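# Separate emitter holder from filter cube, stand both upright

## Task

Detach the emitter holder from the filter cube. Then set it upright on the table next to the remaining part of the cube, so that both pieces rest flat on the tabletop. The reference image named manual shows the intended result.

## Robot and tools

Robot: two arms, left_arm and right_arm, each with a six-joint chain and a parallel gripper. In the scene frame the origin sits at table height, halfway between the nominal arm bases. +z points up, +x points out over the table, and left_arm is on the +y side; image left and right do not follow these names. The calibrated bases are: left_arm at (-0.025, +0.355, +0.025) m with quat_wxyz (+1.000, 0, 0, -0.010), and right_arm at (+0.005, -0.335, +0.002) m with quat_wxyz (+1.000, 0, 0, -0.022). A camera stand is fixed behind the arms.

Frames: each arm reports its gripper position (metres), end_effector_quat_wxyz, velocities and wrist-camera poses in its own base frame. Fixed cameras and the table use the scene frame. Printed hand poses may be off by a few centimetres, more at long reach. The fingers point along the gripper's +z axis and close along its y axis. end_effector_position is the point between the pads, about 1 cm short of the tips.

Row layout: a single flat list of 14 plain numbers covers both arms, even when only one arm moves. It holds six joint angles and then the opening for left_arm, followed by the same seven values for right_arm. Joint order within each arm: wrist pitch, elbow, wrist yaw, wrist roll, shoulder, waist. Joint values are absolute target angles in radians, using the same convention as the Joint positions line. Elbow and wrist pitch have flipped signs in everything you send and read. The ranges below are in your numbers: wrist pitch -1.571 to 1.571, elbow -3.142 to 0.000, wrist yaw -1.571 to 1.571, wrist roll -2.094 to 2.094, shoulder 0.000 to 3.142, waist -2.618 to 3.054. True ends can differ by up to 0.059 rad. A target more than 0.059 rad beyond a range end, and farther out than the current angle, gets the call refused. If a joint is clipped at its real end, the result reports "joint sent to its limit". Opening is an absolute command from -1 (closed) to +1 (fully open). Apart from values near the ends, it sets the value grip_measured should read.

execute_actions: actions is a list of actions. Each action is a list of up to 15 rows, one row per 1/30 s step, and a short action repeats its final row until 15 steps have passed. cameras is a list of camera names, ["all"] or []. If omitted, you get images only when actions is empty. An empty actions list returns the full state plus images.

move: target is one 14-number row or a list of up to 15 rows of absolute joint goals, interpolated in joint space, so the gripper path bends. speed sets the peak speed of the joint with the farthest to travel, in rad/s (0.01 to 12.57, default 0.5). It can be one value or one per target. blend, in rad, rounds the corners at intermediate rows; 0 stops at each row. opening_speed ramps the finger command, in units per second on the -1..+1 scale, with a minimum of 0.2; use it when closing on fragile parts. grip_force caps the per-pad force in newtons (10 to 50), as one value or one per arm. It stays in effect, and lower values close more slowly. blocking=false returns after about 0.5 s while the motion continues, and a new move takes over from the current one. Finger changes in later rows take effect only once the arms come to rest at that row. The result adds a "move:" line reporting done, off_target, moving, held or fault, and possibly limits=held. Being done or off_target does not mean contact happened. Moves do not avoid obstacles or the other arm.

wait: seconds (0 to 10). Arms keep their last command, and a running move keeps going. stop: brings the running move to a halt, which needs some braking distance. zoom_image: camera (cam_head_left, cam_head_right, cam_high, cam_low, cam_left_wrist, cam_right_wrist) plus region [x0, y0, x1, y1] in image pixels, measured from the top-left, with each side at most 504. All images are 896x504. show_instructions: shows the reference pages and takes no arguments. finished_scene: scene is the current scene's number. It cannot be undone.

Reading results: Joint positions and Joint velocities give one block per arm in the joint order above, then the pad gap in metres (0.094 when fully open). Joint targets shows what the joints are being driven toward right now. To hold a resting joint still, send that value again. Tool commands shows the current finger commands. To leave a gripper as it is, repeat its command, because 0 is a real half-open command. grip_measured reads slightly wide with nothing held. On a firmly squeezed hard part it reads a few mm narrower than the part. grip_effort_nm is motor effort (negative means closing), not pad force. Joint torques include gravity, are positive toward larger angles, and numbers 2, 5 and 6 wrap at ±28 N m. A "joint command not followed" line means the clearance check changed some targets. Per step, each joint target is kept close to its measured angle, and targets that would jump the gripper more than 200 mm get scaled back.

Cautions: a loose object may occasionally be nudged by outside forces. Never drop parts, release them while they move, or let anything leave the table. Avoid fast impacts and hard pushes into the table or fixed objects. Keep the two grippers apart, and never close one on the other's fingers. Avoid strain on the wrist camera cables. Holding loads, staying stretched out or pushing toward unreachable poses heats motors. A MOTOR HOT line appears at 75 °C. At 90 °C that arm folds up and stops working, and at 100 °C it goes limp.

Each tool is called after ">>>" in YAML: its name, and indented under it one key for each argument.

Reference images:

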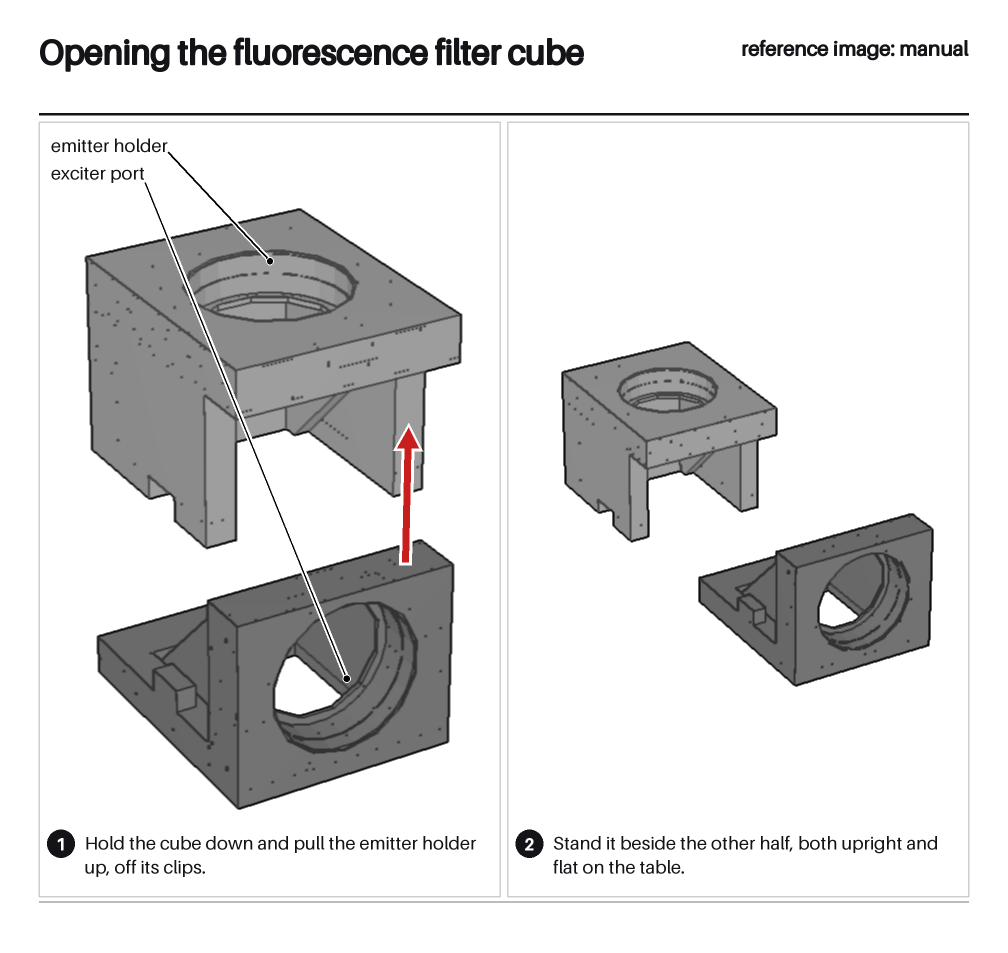

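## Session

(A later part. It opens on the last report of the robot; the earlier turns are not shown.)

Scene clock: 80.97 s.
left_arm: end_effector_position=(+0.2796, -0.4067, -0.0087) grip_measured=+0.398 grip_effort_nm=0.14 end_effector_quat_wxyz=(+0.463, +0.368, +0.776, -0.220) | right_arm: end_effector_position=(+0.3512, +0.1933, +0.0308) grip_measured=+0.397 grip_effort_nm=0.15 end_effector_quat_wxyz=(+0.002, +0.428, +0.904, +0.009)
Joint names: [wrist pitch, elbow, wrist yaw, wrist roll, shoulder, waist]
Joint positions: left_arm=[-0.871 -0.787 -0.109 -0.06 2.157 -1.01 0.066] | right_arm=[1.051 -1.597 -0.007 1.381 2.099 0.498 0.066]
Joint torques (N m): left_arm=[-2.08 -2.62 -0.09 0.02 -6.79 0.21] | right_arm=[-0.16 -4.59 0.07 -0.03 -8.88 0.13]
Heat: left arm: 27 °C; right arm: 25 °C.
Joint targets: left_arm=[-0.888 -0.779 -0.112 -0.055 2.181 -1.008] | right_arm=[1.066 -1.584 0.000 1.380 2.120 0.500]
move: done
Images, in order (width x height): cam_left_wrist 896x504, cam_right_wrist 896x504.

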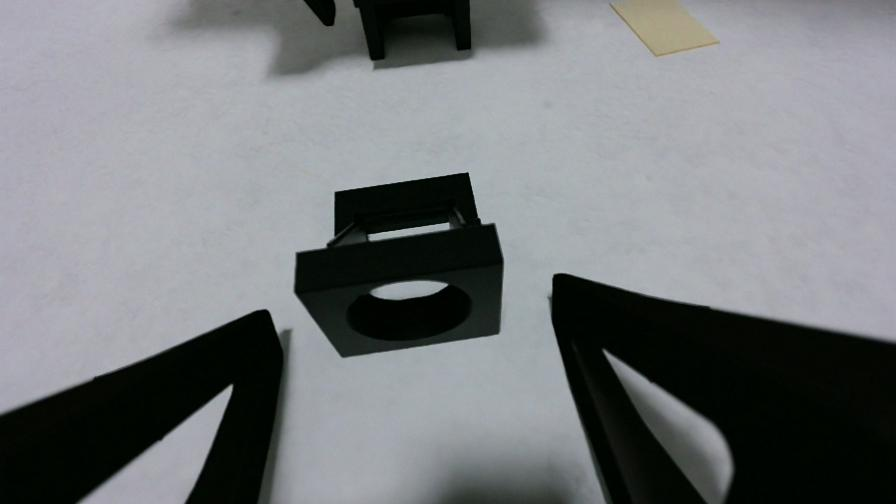

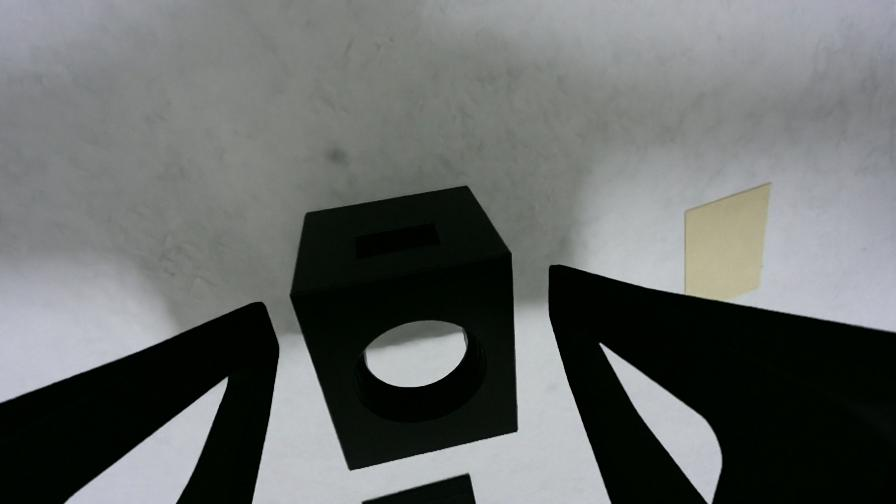

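>>> move:
  target:
    - [-0.821,-0.530,-0.132,-0.064,1.851,-1.031,0.5,1.35,-1.832,0,1.38,2.071,0.5,0.5]
    - [-0.802,-0.411,-0.132,-0.064,1.6,-1.0,0.5,1.35,-1.832,0,1.38,2.0,0.5,0.5]
  speed: [0.4,0.6]
  blend: [0.05,0]
  cameras: ["cam_left_wrist","cam_right_wrist","cam_low"]

>>> zoom_image:
  camera: "cam_low"
  region: [410, 225, 500, 290]

Scene clock: 83.23 s.
left_arm: end_effector_position=(+0.2378, -0.3332, +0.0815) grip_measured=+0.498 grip_effort_nm=0.13 end_effector_quat_wxyz=(+0.505, +0.347, +0.753, -0.240) | right_arm: end_effector_position=(+0.3485, +0.1919, +0.1077) grip_measured=+0.497 grip_effort_nm=0.14 end_effector_quat_wxyz=(+0.006, +0.428, +0.904, +0.014)
Joint names: [wrist pitch, elbow, wrist yaw, wrist roll, shoulder, waist]
Joint positions: left_arm=[-0.815 -0.42 -0.123 -0.06 1.621 -1.007 0.07] | right_arm=[1.314 -1.809 -0.007 1.381 2.035 0.498 0.07]
Joint torques (N m): left_arm=[-1.86 -3.3 -0.15 -0.08 -6.57 0.62] | right_arm=[0.02 -8.32 0.06 -0.05 -13.24 0.18]
Heat: left arm: 27 °C; right arm: 25 °C.
Joint targets: left_arm=[-0.802 -0.411 -0.132 -0.064 1.600 -1.000] | right_arm=[1.350 -1.832 0.000 1.380 2.000 0.500]
move: off_target (right_arm); right_arm: the wrist pitch is farthest, 0.036 rad from its target
Images, in order (width x height): cam_low 896x504, cam_left_wrist 896x504, cam_right_wrist 896x504.

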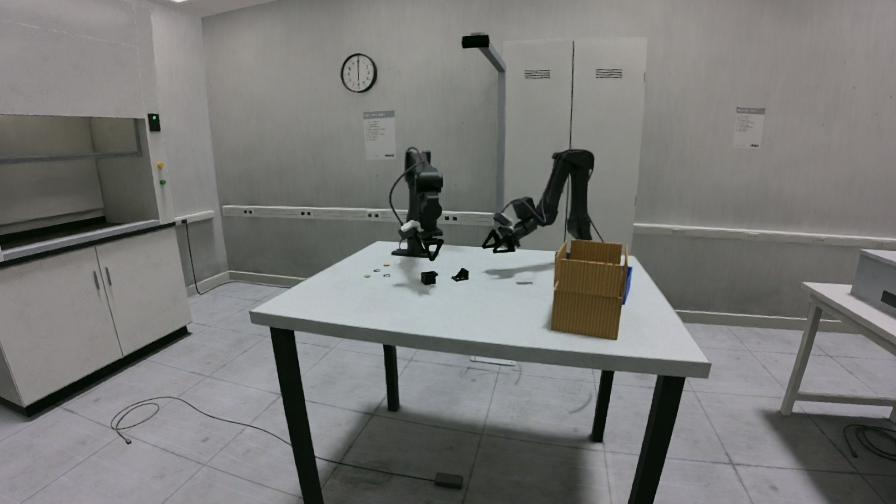

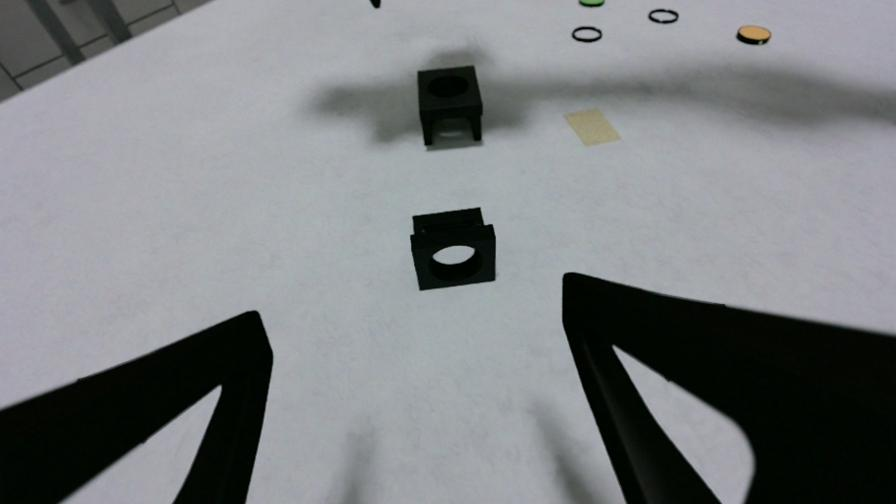

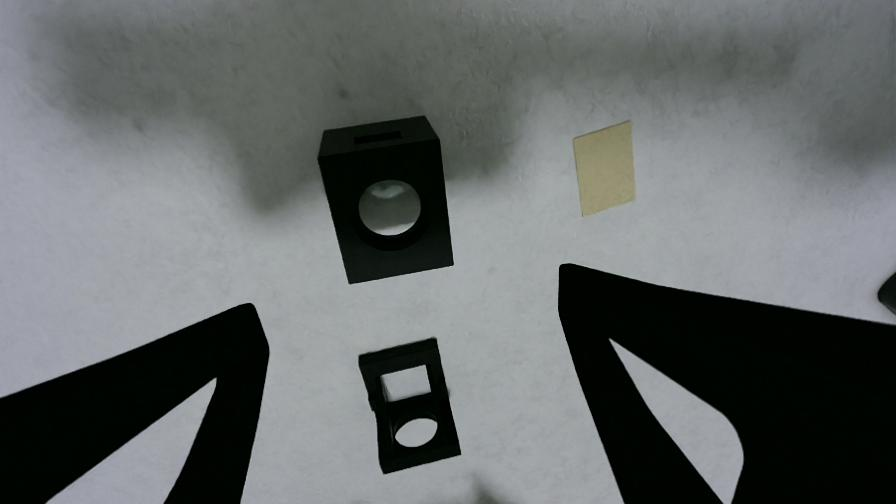

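Scaled by 5.600 from the camera's 896x504 image, which has a finer 1280x720 frame.

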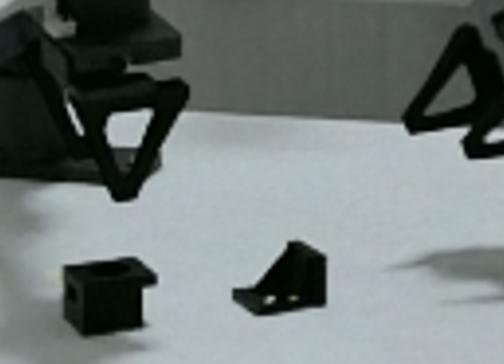

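Both upright.

>>> finished_scene:
  scene: 1

The scene is finished: the task was done.


## Next scene

The same job, from a new start.

Reference images:

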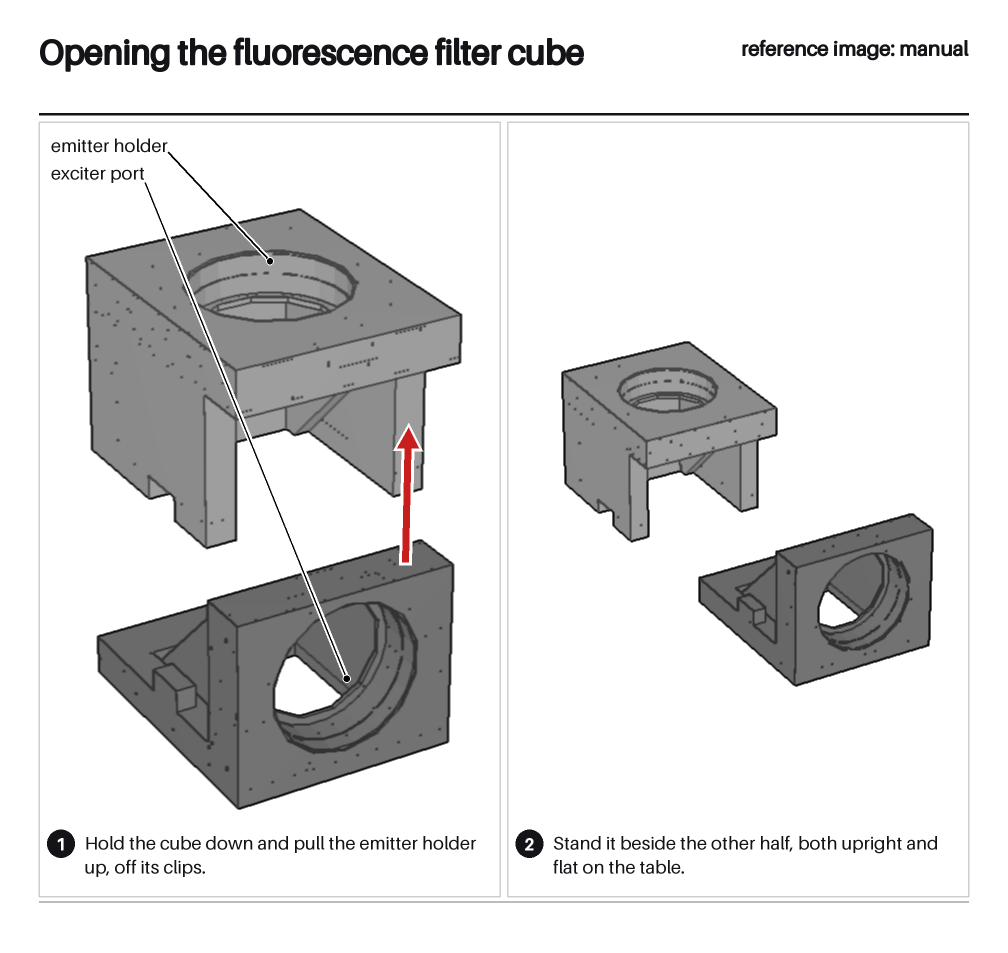

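>>> execute_actions:
  actions: []

>>> zoom_image:
  camera: "cam_head_left"
  region: [350, 200, 550, 340]

Scene clock: 0.00 s.
left_arm: end_effector_position=(+0.4084, +0.0349, +0.1149) grip_measured=+1.000 grip_effort_nm=n/a end_effector_quat_wxyz=(+0.593, -0.059, +0.802, +0.043) | right_arm: end_effector_position=(+0.4151, -0.0041, +0.1259) grip_measured=+1.000 grip_effort_nm=n/a end_effector_quat_wxyz=(+0.620, +0.004, +0.781, -0.073)
Joint names: [wrist pitch, elbow, wrist yaw, wrist roll, shoulder, waist]
Joint positions: left_arm=[-0.821 -0.413 -0.105 -0.033 1.532 0.037 0.094] | right_arm=[-0.935 -0.41 0.186 -0.069 1.571 0.068 0.094]
Joint velocities: within noise
Joint torques (N m): no reading
Heat: left arm: 23 °C; right arm: 23 °C.
Joint targets: left_arm=[-0.818 -0.419 -0.105 -0.034 1.526 0.037] | right_arm=[-0.935 -0.417 0.188 -0.069 1.563 0.068]
Tool commands: left_gripper/opening=+1.0 right_gripper/opening=+1.0

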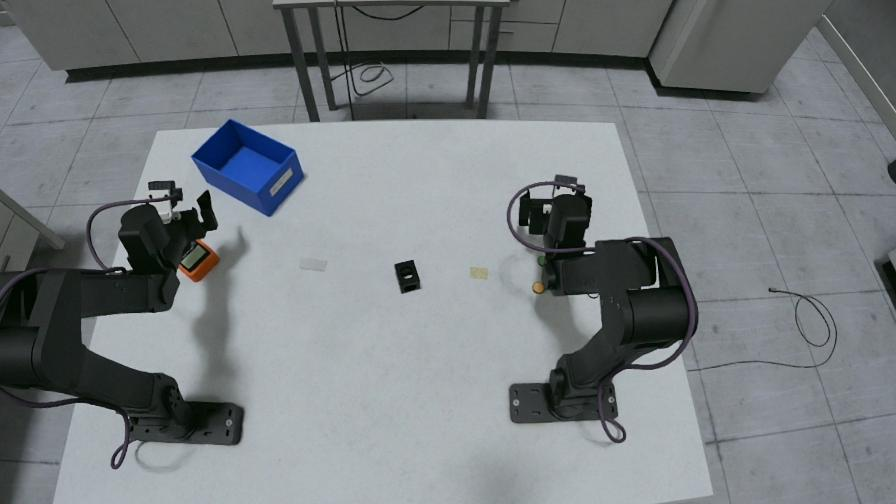

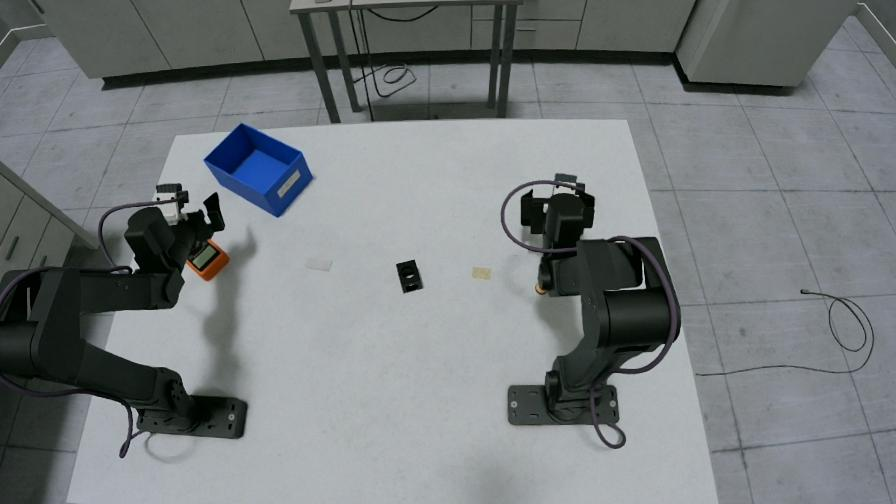

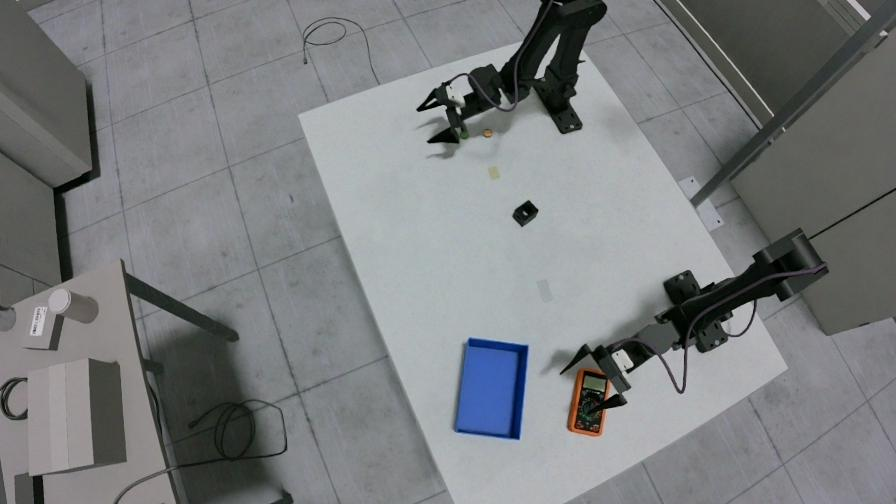

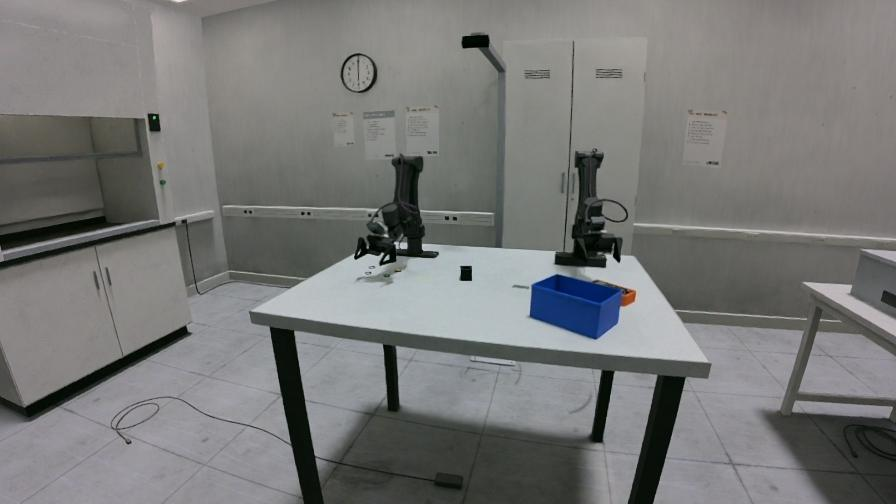

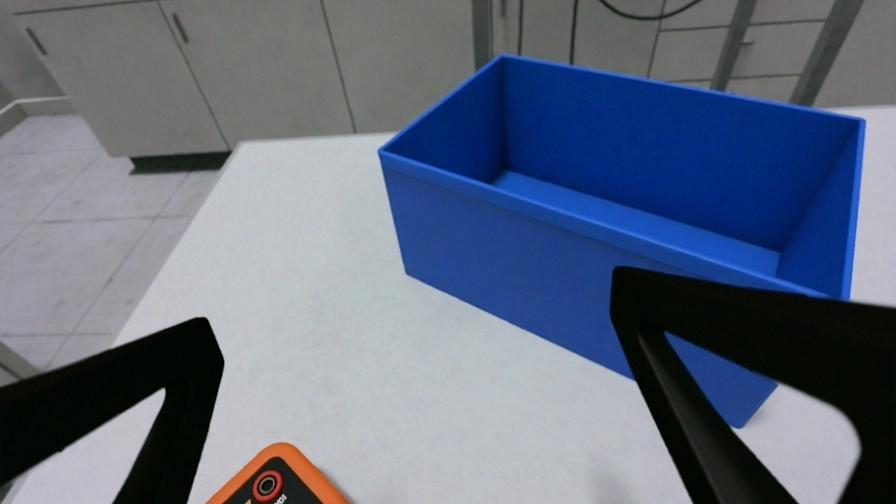

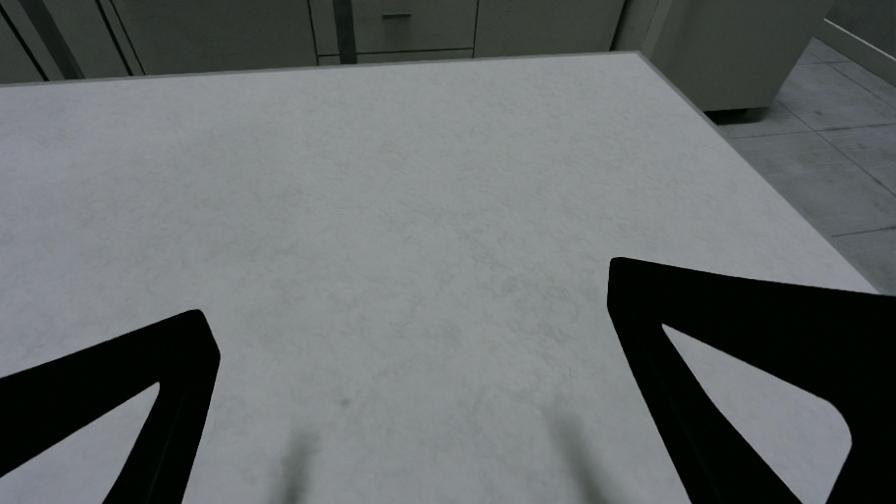

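Scaled by 2.520 from the camera's 896x504 image, which has a finer 1280x720 frame.

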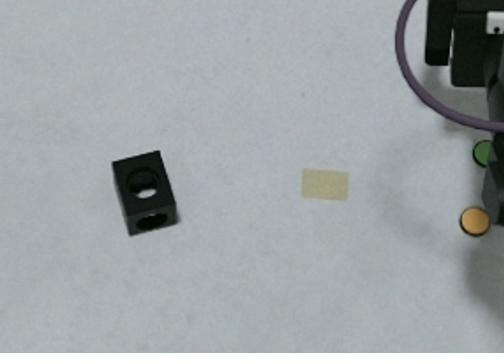

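>>> move:
  target: [-0.818,-0.419,-0.105,-0.034,1.526,0.037,0.7,1.304,-1.885,0,0.57,2.17,0.884,1]
  speed: 0.8
  cameras: ["cam_right_wrist"]

Scene clock: 4.67 s.
left_arm: end_effector_position=(+0.4084, +0.0349, +0.1149) grip_measured=+0.702 grip_effort_nm=-0.03 end_effector_quat_wxyz=(+0.593, -0.059, +0.802, +0.043) | right_arm: end_effector_position=(+0.2638, +0.3242, +0.0764) grip_measured=+1.000 grip_effort_nm=0.01 end_effector_quat_wxyz=(+0.002, -0.162, +0.987, +0.002)
Joint names: [wrist pitch, elbow, wrist yaw, wrist roll, shoulder, waist]
Joint positions: left_arm=[-0.821 -0.413 -0.105 -0.033 1.532 0.037 0.08] | right_arm=[1.274 -1.86 -0.001 0.56 2.15 0.885 0.094]
Joint torques (N m): left_arm=[-2.04 -4.9 -0.05 -0.04 -5.18 0.05] | right_arm=[-0.02 -8.23 0 0.08 -9.74 -0.2]
Heat: left arm: 25 °C; right arm: 23 °C.
Joint targets: left_arm=[-0.818 -0.419 -0.105 -0.034 1.526 0.037] | right_arm=[1.304 -1.885 0.000 0.570 2.170 0.884]
move: done
Images, in order (width x height): cam_right_wrist 896x504.

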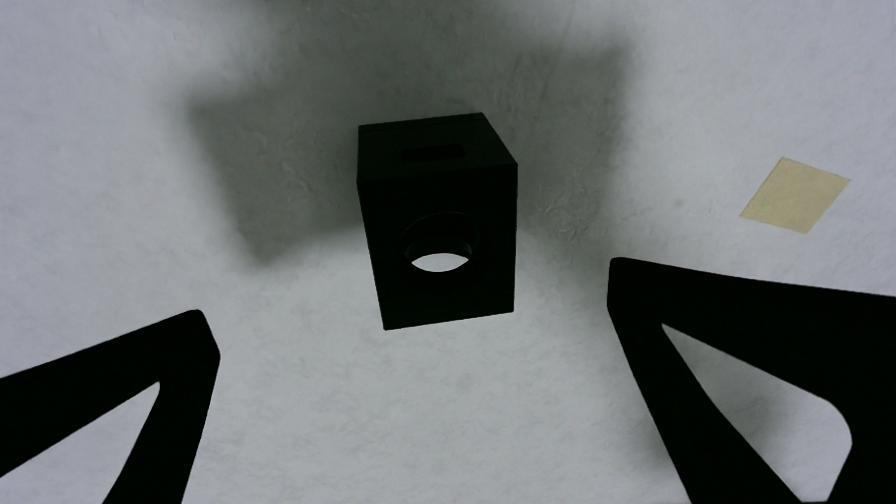

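>>> move:
  target:
    - [-0.818,-0.419,-0.105,-0.034,1.526,0.037,0.7,1.106,-1.699,0,0.551,2.182,0.8654,1]
    - [-0.818,-0.419,-0.105,-0.034,1.526,0.037,0.7,1.106,-1.699,0,0.551,2.182,0.8654,0.2]
  opening_speed: 0.5
  cameras: ["cam_right_wrist"]

Scene clock: 8.27 s.
left_arm: end_effector_position=(+0.4084, +0.0349, +0.1149) grip_measured=+0.702 grip_effort_nm=-0.03 end_effector_quat_wxyz=(+0.593, -0.059, +0.802, +0.043) | right_arm: end_effector_position=(+0.2667, +0.3195, +0.0293) grip_measured=+0.203 grip_effort_nm=-0.13 end_effector_quat_wxyz=(+0.002, -0.158, +0.987, +0.002)
Joint names: [wrist pitch, elbow, wrist yaw, wrist roll, shoulder, waist]
Joint positions: left_arm=[-0.821 -0.413 -0.105 -0.033 1.532 0.037 0.08] | right_arm=[1.099 -1.705 -0.001 0.555 2.172 0.873 0.056]
Joint torques (N m): left_arm=[-2.02 -4.92 -0.04 -0.03 -5.2 -0.01] | right_arm=[-0.21 -5.09 0 -0.05 -10.51 -0.66]
Heat: left arm: 25 °C; right arm: 23 °C.
Joint targets: left_arm=[-0.818 -0.419 -0.105 -0.034 1.526 0.037] | right_arm=[1.106 -1.699 0.000 0.551 2.182 0.865]
move: done
Images, in order (width x height): cam_right_wrist 896x504.

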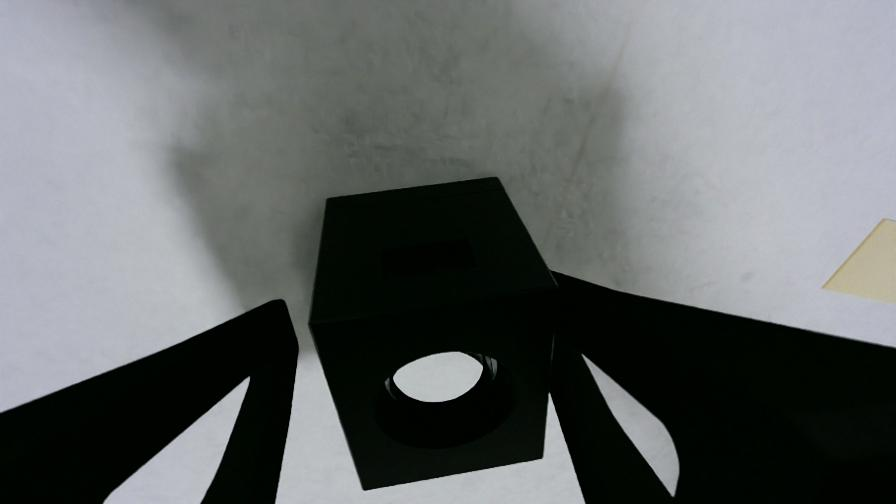

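>>> move:
  target:
    - [-0.818,-0.419,-0.105,-0.034,1.526,0.037,0.7,1.106,-1.699,0,0.551,2.182,0.8654,-0.5]
    - [-0.802,-0.411,-0.158,-0.075,1.65,-0.4,0.7,1.22,-1.79,0,0.551,2.155,0.8654,-0.5]
    - [-0.802,-0.411,-0.158,-0.075,1.713,-0.5,0.7,1.166,-1.666,0,1.696,2.089,0.815,-0.5]
    - [-0.802,-0.411,-0.158,-0.075,1.713,-1.07,0.7,1.07,-1.592,0,1.696,2.109,0.815,-0.5]
  opening_speed: 0.6
  blend: [0,0.03,0.03,0]
  speed: [0.5,0.5,0.8,0.5]
  cameras: ["cam_left_wrist","cam_right_wrist"]

Scene clock: 14.40 s.
left_arm: end_effector_position=(+0.2184, -0.3384, +0.0500) grip_measured=+0.702 grip_effort_nm=-0.03 end_effector_quat_wxyz=(+0.474, +0.372, +0.765, -0.226) | right_arm: end_effector_position=(+0.2681, +0.2925, +0.0316) grip_measured=-0.160 grip_effort_nm=-1.02 end_effector_quat_wxyz=(-0.005, +0.416, +0.909, -0.004)
Joint names: [wrist pitch, elbow, wrist yaw, wrist roll, shoulder, waist]
Joint positions: left_arm=[-0.814 -0.413 -0.152 -0.068 1.697 -1.068 0.08] | right_arm=[1.089 -1.617 -0.007 1.681 2.11 0.823 0.039]
Joint torques (N m): left_arm=[-1.83 -3.58 -0.13 -0.11 -4.34 -0.16] | right_arm=[-0.44 -3.29 0.08 0.13 -10.85 -0.76]
Heat: left arm: 26 °C; right arm: 24 °C.
Joint targets: left_arm=[-0.802 -0.411 -0.158 -0.075 1.713 -1.070] | right_arm=[1.070 -1.592 0.000 1.696 2.109 0.815]
move: done
Images, in order (width x height): cam_left_wrist 896x504, cam_right_wrist 896x504.

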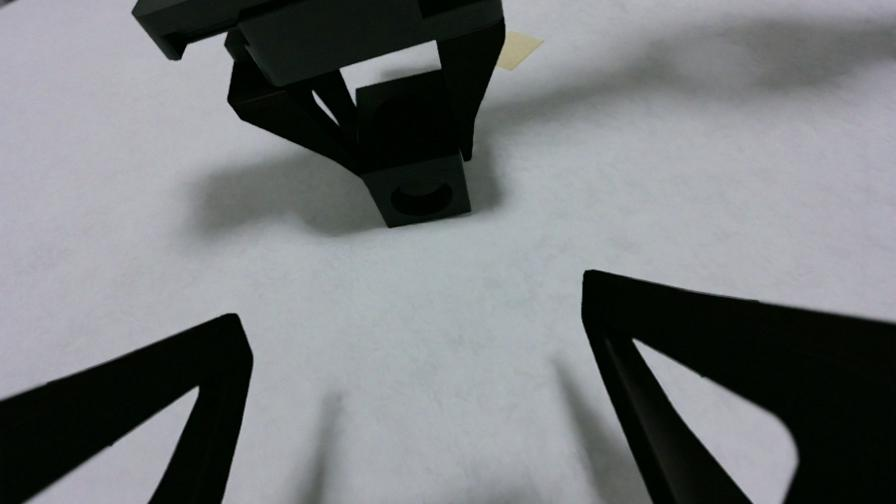

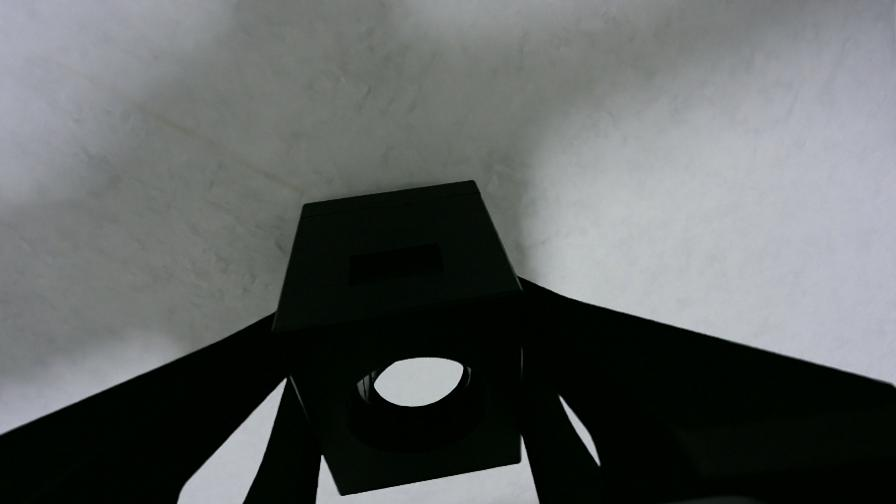

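>>> move:
  target:
    - [-0.821,-0.530,-0.137,-0.066,1.851,-1.039,0.7,1.07,-1.592,0,1.696,2.109,0.815,-0.5]
    - [-0.89,-0.770,-0.117,-0.057,2.16,-1.016,0.7,1.07,-1.592,0,1.696,2.109,0.815,-0.5]
  speed: [0.4,0.25]
  blend: [0.02,0]
  cameras: ["cam_left_wrist"]

Scene clock: 16.80 s.
left_arm: end_effector_position=(+0.2712, -0.4018, -0.0088) grip_measured=+0.701 grip_effort_nm=-0.03 end_effector_quat_wxyz=(+0.460, +0.370, +0.777, -0.218) | right_arm: end_effector_position=(+0.2681, +0.2925, +0.0316) grip_measured=-0.160 grip_effort_nm=-1.02 end_effector_quat_wxyz=(-0.005, +0.416, +0.909, -0.004)
Joint names: [wrist pitch, elbow, wrist yaw, wrist roll, shoulder, waist]
Joint positions: left_arm=[-0.875 -0.753 -0.119 -0.064 2.136 -1.023 0.08] | right_arm=[1.089 -1.617 -0.007 1.681 2.11 0.823 0.039]
Joint torques (N m): left_arm=[-2.09 -4.55 -0.04 0.08 -6.9 0.68] | right_arm=[-0.44 -3.26 0.07 0.15 -10.82 -0.75]
Heat: left arm: 26 °C; right arm: 24 °C.
Joint targets: left_arm=[-0.890 -0.770 -0.117 -0.057 2.160 -1.016] | right_arm=[1.070 -1.592 0.000 1.696 2.109 0.815]
move: done
Images, in order (width x height): cam_left_wrist 896x504.

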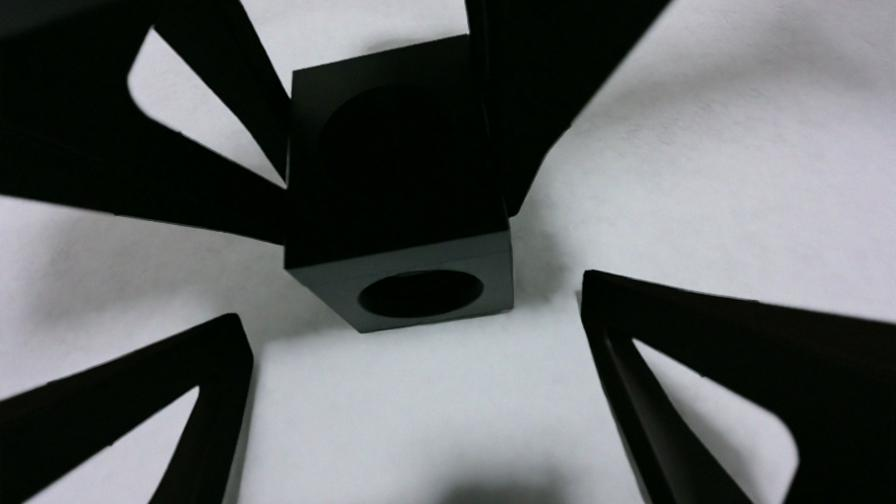

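>>> move:
  target:
    - [-0.88,-0.797,-0.117,-0.057,2.174,-1.016,0.7,1.07,-1.592,0,1.696,2.109,0.815,-0.5]
    - [-0.88,-0.797,-0.117,-0.057,2.174,-1.016,-0.5,1.07,-1.592,0,1.696,2.109,0.815,-0.5]
  opening_speed: 0.5
  speed: 0.1
  cameras: ["cam_left_wrist"]

Scene clock: 20.87 s.
left_arm: end_effector_position=(+0.2732, -0.4094, -0.0068) grip_measured=-0.159 grip_effort_nm=-0.98 end_effector_quat_wxyz=(+0.461, +0.368, +0.775, -0.228) | right_arm: end_effector_position=(+0.2681, +0.2926, +0.0316) grip_measured=-0.160 grip_effort_nm=-1.02 end_effector_quat_wxyz=(-0.005, +0.416, +0.909, -0.004)
Joint names: [wrist pitch, elbow, wrist yaw, wrist roll, shoulder, waist]
Joint positions: left_arm=[-0.875 -0.779 -0.107 -0.073 2.149 -1.023 0.04] | right_arm=[1.089 -1.617 -0.008 1.682 2.11 0.823 0.039]
Joint torques (N m): left_arm=[-2.01 -4.77 -0.15 0.15 -7.01 0.66] | right_arm=[-0.44 -3.29 0.09 0.13 -10.82 -0.69]
Heat: left arm: 27 °C; right arm: 24 °C.
Joint targets: left_arm=[-0.880 -0.797 -0.117 -0.057 2.174 -1.016] | right_arm=[1.070 -1.592 0.000 1.696 2.109 0.815]
move: done
Images, in order (width x height): cam_left_wrist 896x504.

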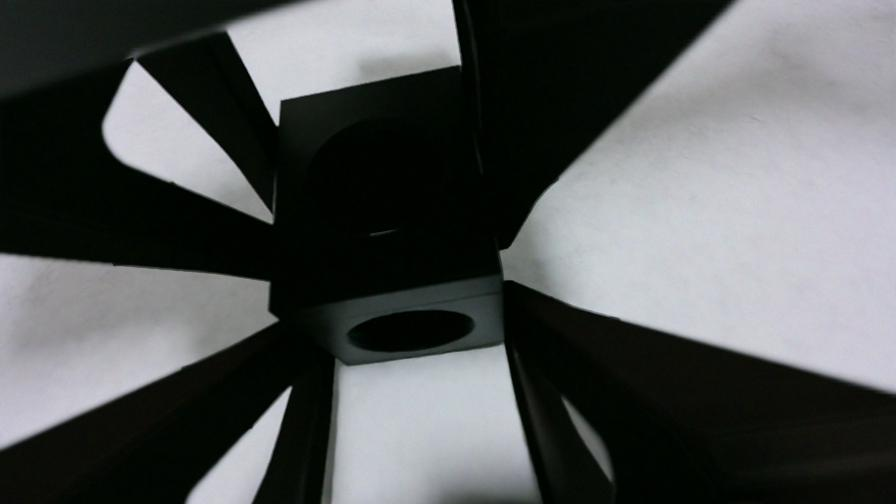

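>>> move:
  target:
    - [-0.80,-0.797,-0.117,-0.057,2.08,-1.016,-0.6,1.35,-1.832,0,1.696,2.071,0.815,-0.6]
    - [-0.60,-0.80,-0.117,-0.057,1.93,-1.016,-0.6,1.56,-2.099,0,1.696,2.102,0.815,-0.6]
  speed: [0.2,0.25]
  blend: [0.03,0]
  cameras: ["cam_left_wrist","cam_right_wrist","cam_low"]

Scene clock: 24.37 s.
left_arm: end_effector_position=(+0.2736, -0.3975, +0.0252) grip_measured=-0.163 grip_effort_nm=-0.97 end_effector_quat_wxyz=(+0.438, +0.376, +0.791, -0.201) | right_arm: end_effector_position=(+0.2801, +0.2987, +0.1463) grip_measured=-0.161 grip_effort_nm=-1.02 end_effector_quat_wxyz=(+0.004, +0.421, +0.907, +0.014)
Joint names: [wrist pitch, elbow, wrist yaw, wrist roll, shoulder, waist]
Joint positions: left_arm=[-0.603 -0.794 -0.119 -0.062 1.967 -1.014 0.039] | right_arm=[1.507 -2.075 -0.002 1.683 2.11 0.814 0.039]
Joint torques (N m): left_arm=[-1.84 -4.64 -0.06 0.04 -10.88 -0.1] | right_arm=[0.18 -8.1 0.02 0.13 -11.48 0.06]
Heat: left arm: 27 °C; right arm: 24 °C.
Joint targets: left_arm=[-0.600 -0.800 -0.117 -0.057 1.930 -1.016] | right_arm=[1.560 -2.099 0.000 1.696 2.102 0.815]
move: off_target (left_arm, right_arm); left_arm: the shoulder is farthest, 0.037 rad from its target; right_arm: the wrist pitch is farthest, 0.053 rad from its target
Images, in order (width x height): cam_low 896x504, cam_left_wrist 896x504, cam_right_wrist 896x504.

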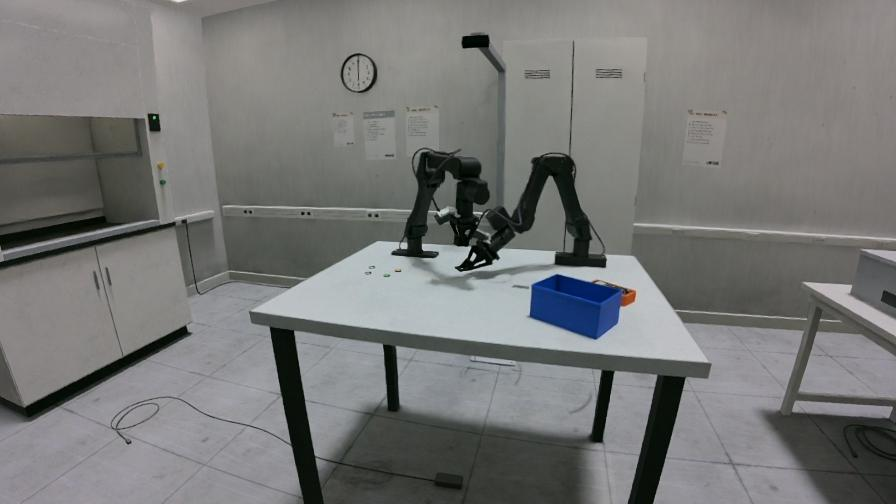

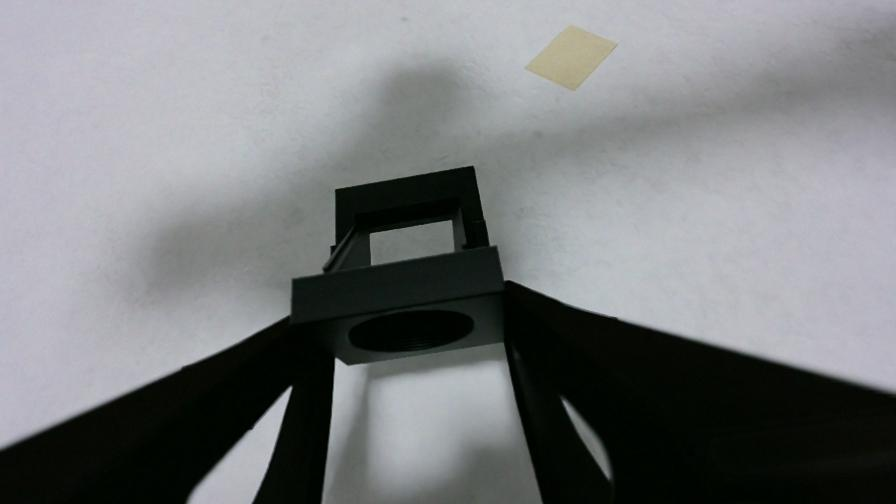

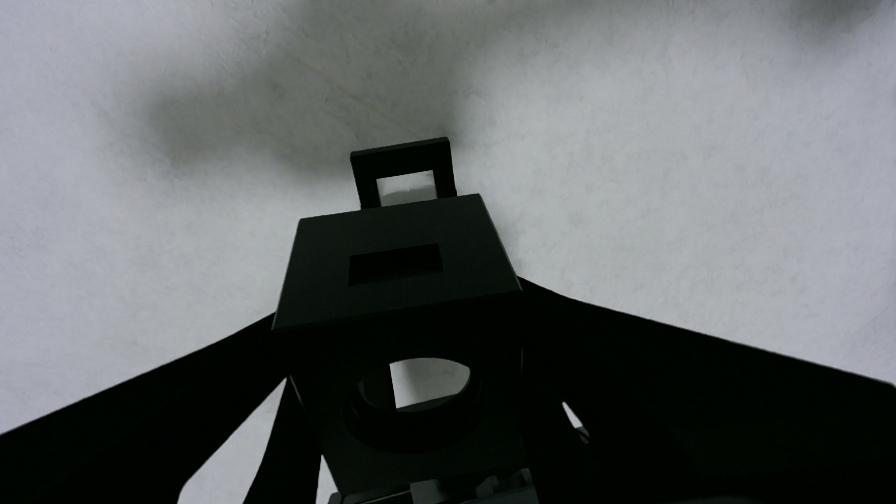

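>>> move:
  target:
    - [-0.60,-0.80,-0.117,-0.057,1.93,-1.016,-0.5,1.56,-2.099,0,1.38,2.102,0.5,-0.6]
    - [-0.87,-0.797,-0.117,-0.057,2.14,-1.016,-0.5,1.166,-1.666,0,1.38,2.089,0.5,-0.6]
    - [-0.88,-0.797,-0.117,-0.057,2.178,-1.016,-0.5,1.05,-1.588,0,1.38,2.129,0.5,-0.6]
  speed: [0.5,0.5,0.08]
  blend: [0.03,0.03,0]
  cameras: ["cam_left_wrist","cam_low"]

>>> zoom_image:
  camera: "cam_low"
  region: [410, 225, 500, 290]

Scene clock: 29.27 s.
left_arm: end_effector_position=(+0.2800, -0.4080, -0.0072) grip_measured=-0.164 grip_effort_nm=-0.98 end_effector_quat_wxyz=(+0.464, +0.366, +0.777, -0.218) | right_arm: end_effector_position=(+0.3541, +0.1940, +0.0269) grip_measured=-0.161 grip_effort_nm=-1.02 end_effector_quat_wxyz=(+0.004, +0.428, +0.903, +0.011)
Joint names: [wrist pitch, elbow, wrist yaw, wrist roll, shoulder, waist]
Joint positions: left_arm=[-0.861 -0.794 -0.118 -0.062 2.153 -1.014 0.039] | right_arm=[1.036 -1.597 -0.007 1.381 2.11 0.495 0.039]
Joint torques (N m): left_arm=[-2.14 -3.71 -0.04 0.03 -7.19 -0.1] | right_arm=[-0.17 -4.79 0.08 -0.03 -9.29 0.32]
Heat: left arm: 27 °C; right arm: 24 °C.
Joint targets: left_arm=[-0.880 -0.797 -0.117 -0.057 2.178 -1.016] | right_arm=[1.050 -1.588 0.000 1.380 2.129 0.500]
move: done; blend cut to 0 rad at target 1
Images, in order (width x height): cam_low 896x504, cam_left_wrist 896x504.

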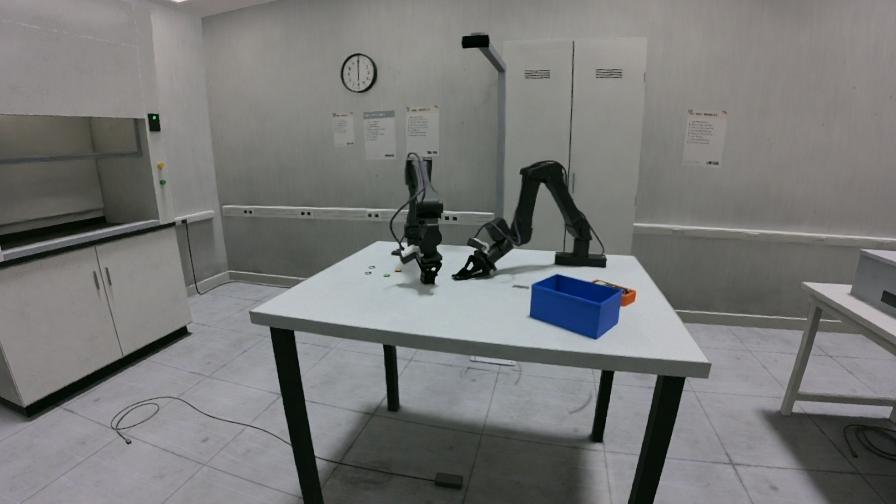

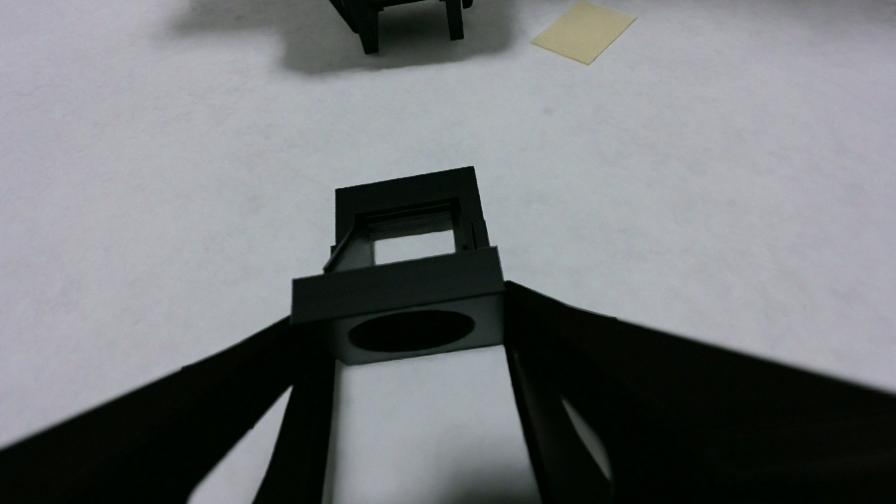

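Scaled by 5.600 from the camera's 896x504 image, which has a finer 1280x720 frame.

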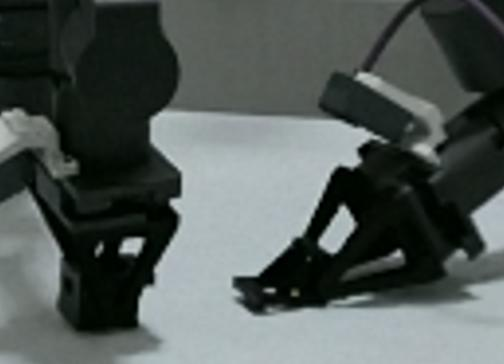

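>>> move:
  target:
    - [-0.88,-0.797,-0.117,-0.057,2.186,-1.016,-0.5,1.04,-1.584,0,1.38,2.143,0.5,-0.6]
    - [-0.88,-0.797,-0.117,-0.057,2.186,-1.016,0.5,1.04,-1.584,0,1.38,2.143,0.5,0.5]
    - [-0.821,-0.530,-0.137,-0.066,1.851,-1.039,0.5,1.35,-1.832,0,1.38,2.071,0.5,0.5]
    - [-0.802,-0.411,-0.132,-0.064,1.6,-1.0,0.5,1.35,-1.832,0,1.38,2.0,0.5,0.5]
  speed: [0.05,0.05,0.4,0.6]
  blend: [0,0,0.05,0]
  opening_speed: 0.6
  cameras: ["cam_left_wrist","cam_right_wrist","cam_low"]

>>> zoom_image:
  camera: "cam_low"
  region: [410, 225, 500, 290]

Scene clock: 34.40 s.
left_arm: end_effector_position=(+0.2388, -0.3330, +0.0823) grip_measured=+0.498 grip_effort_nm=0.13 end_effector_quat_wxyz=(+0.507, +0.345, +0.753, -0.239) | right_arm: end_effector_position=(+0.3485, +0.1910, +0.1077) grip_measured=+0.497 grip_effort_nm=0.15 end_effector_quat_wxyz=(+0.005, +0.428, +0.903, +0.014)
Joint names: [wrist pitch, elbow, wrist yaw, wrist roll, shoulder, waist]
Joint positions: left_arm=[-0.816 -0.421 -0.125 -0.062 1.621 -1.006 0.07] | right_arm=[1.315 -1.808 -0.008 1.381 2.035 0.495 0.07]
Joint torques (N m): left_arm=[-1.85 -3.36 -0.11 -0.05 -6.74 0.53] | right_arm=[0.02 -8.23 0.07 -0.01 -13.34 0.32]
Heat: left arm: 27 °C; right arm: 25 °C.
Joint targets: left_arm=[-0.802 -0.411 -0.132 -0.064 1.600 -1.000] | right_arm=[1.350 -1.832 0.000 1.380 2.000 0.500]
move: done
Images, in order (width x height): cam_low 896x504, cam_left_wrist 896x504, cam_right_wrist 896x504.

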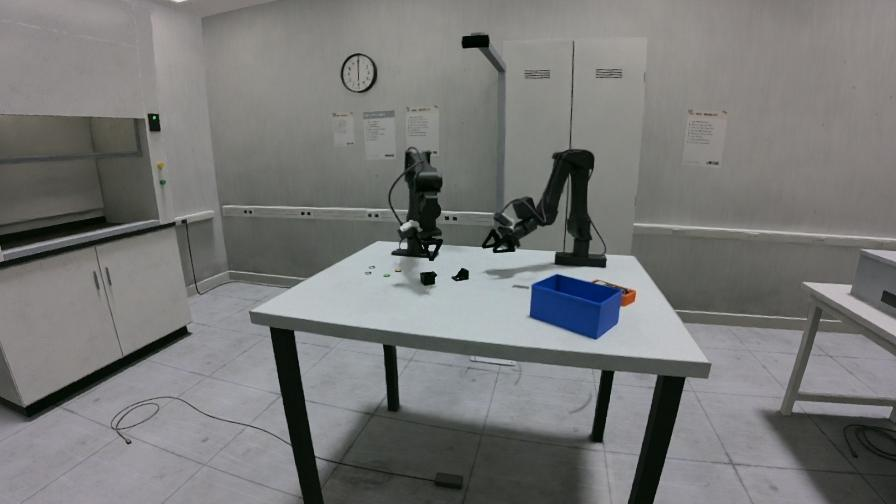

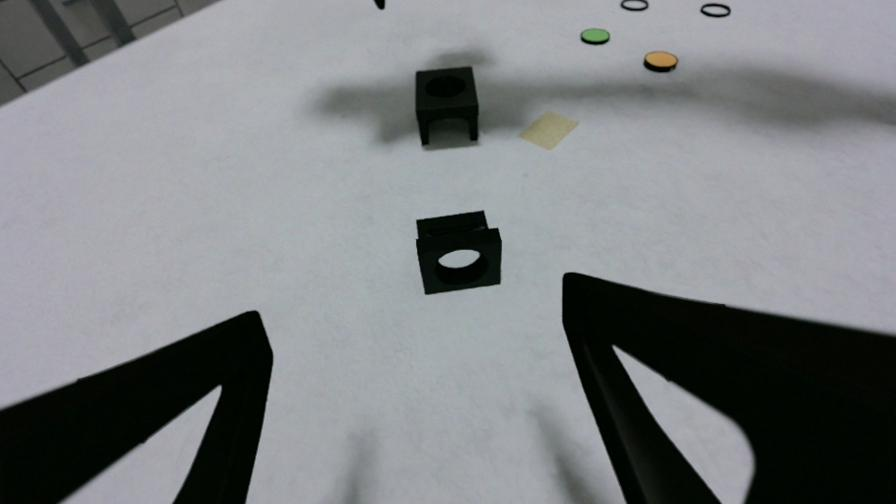

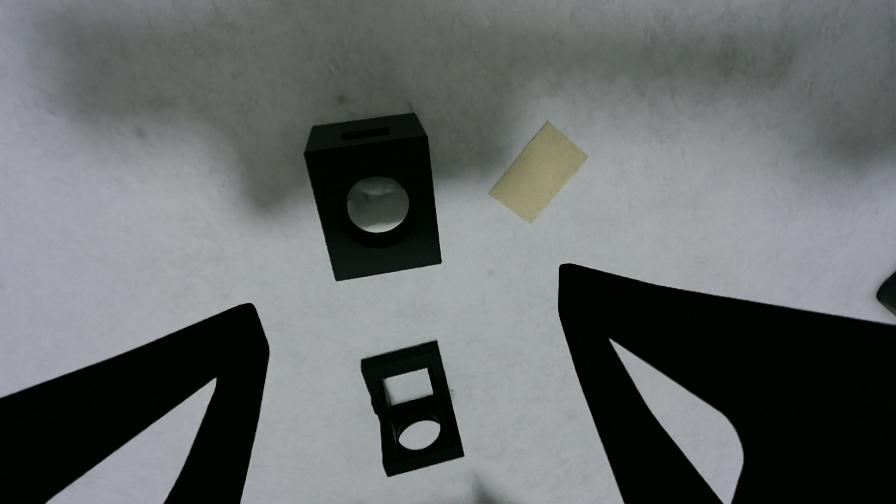

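Scaled by 5.600 from the camera's 896x504 image, which has a finer 1280x720 frame.

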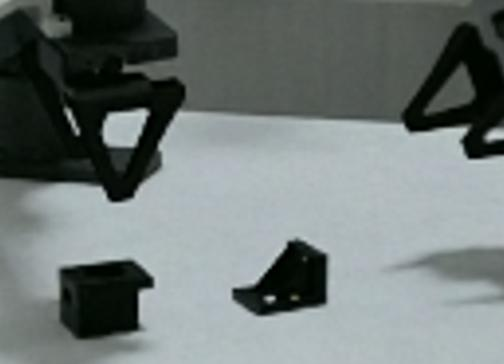

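>>> finished_scene:
  scene: 2

The scene is finished: the task was done.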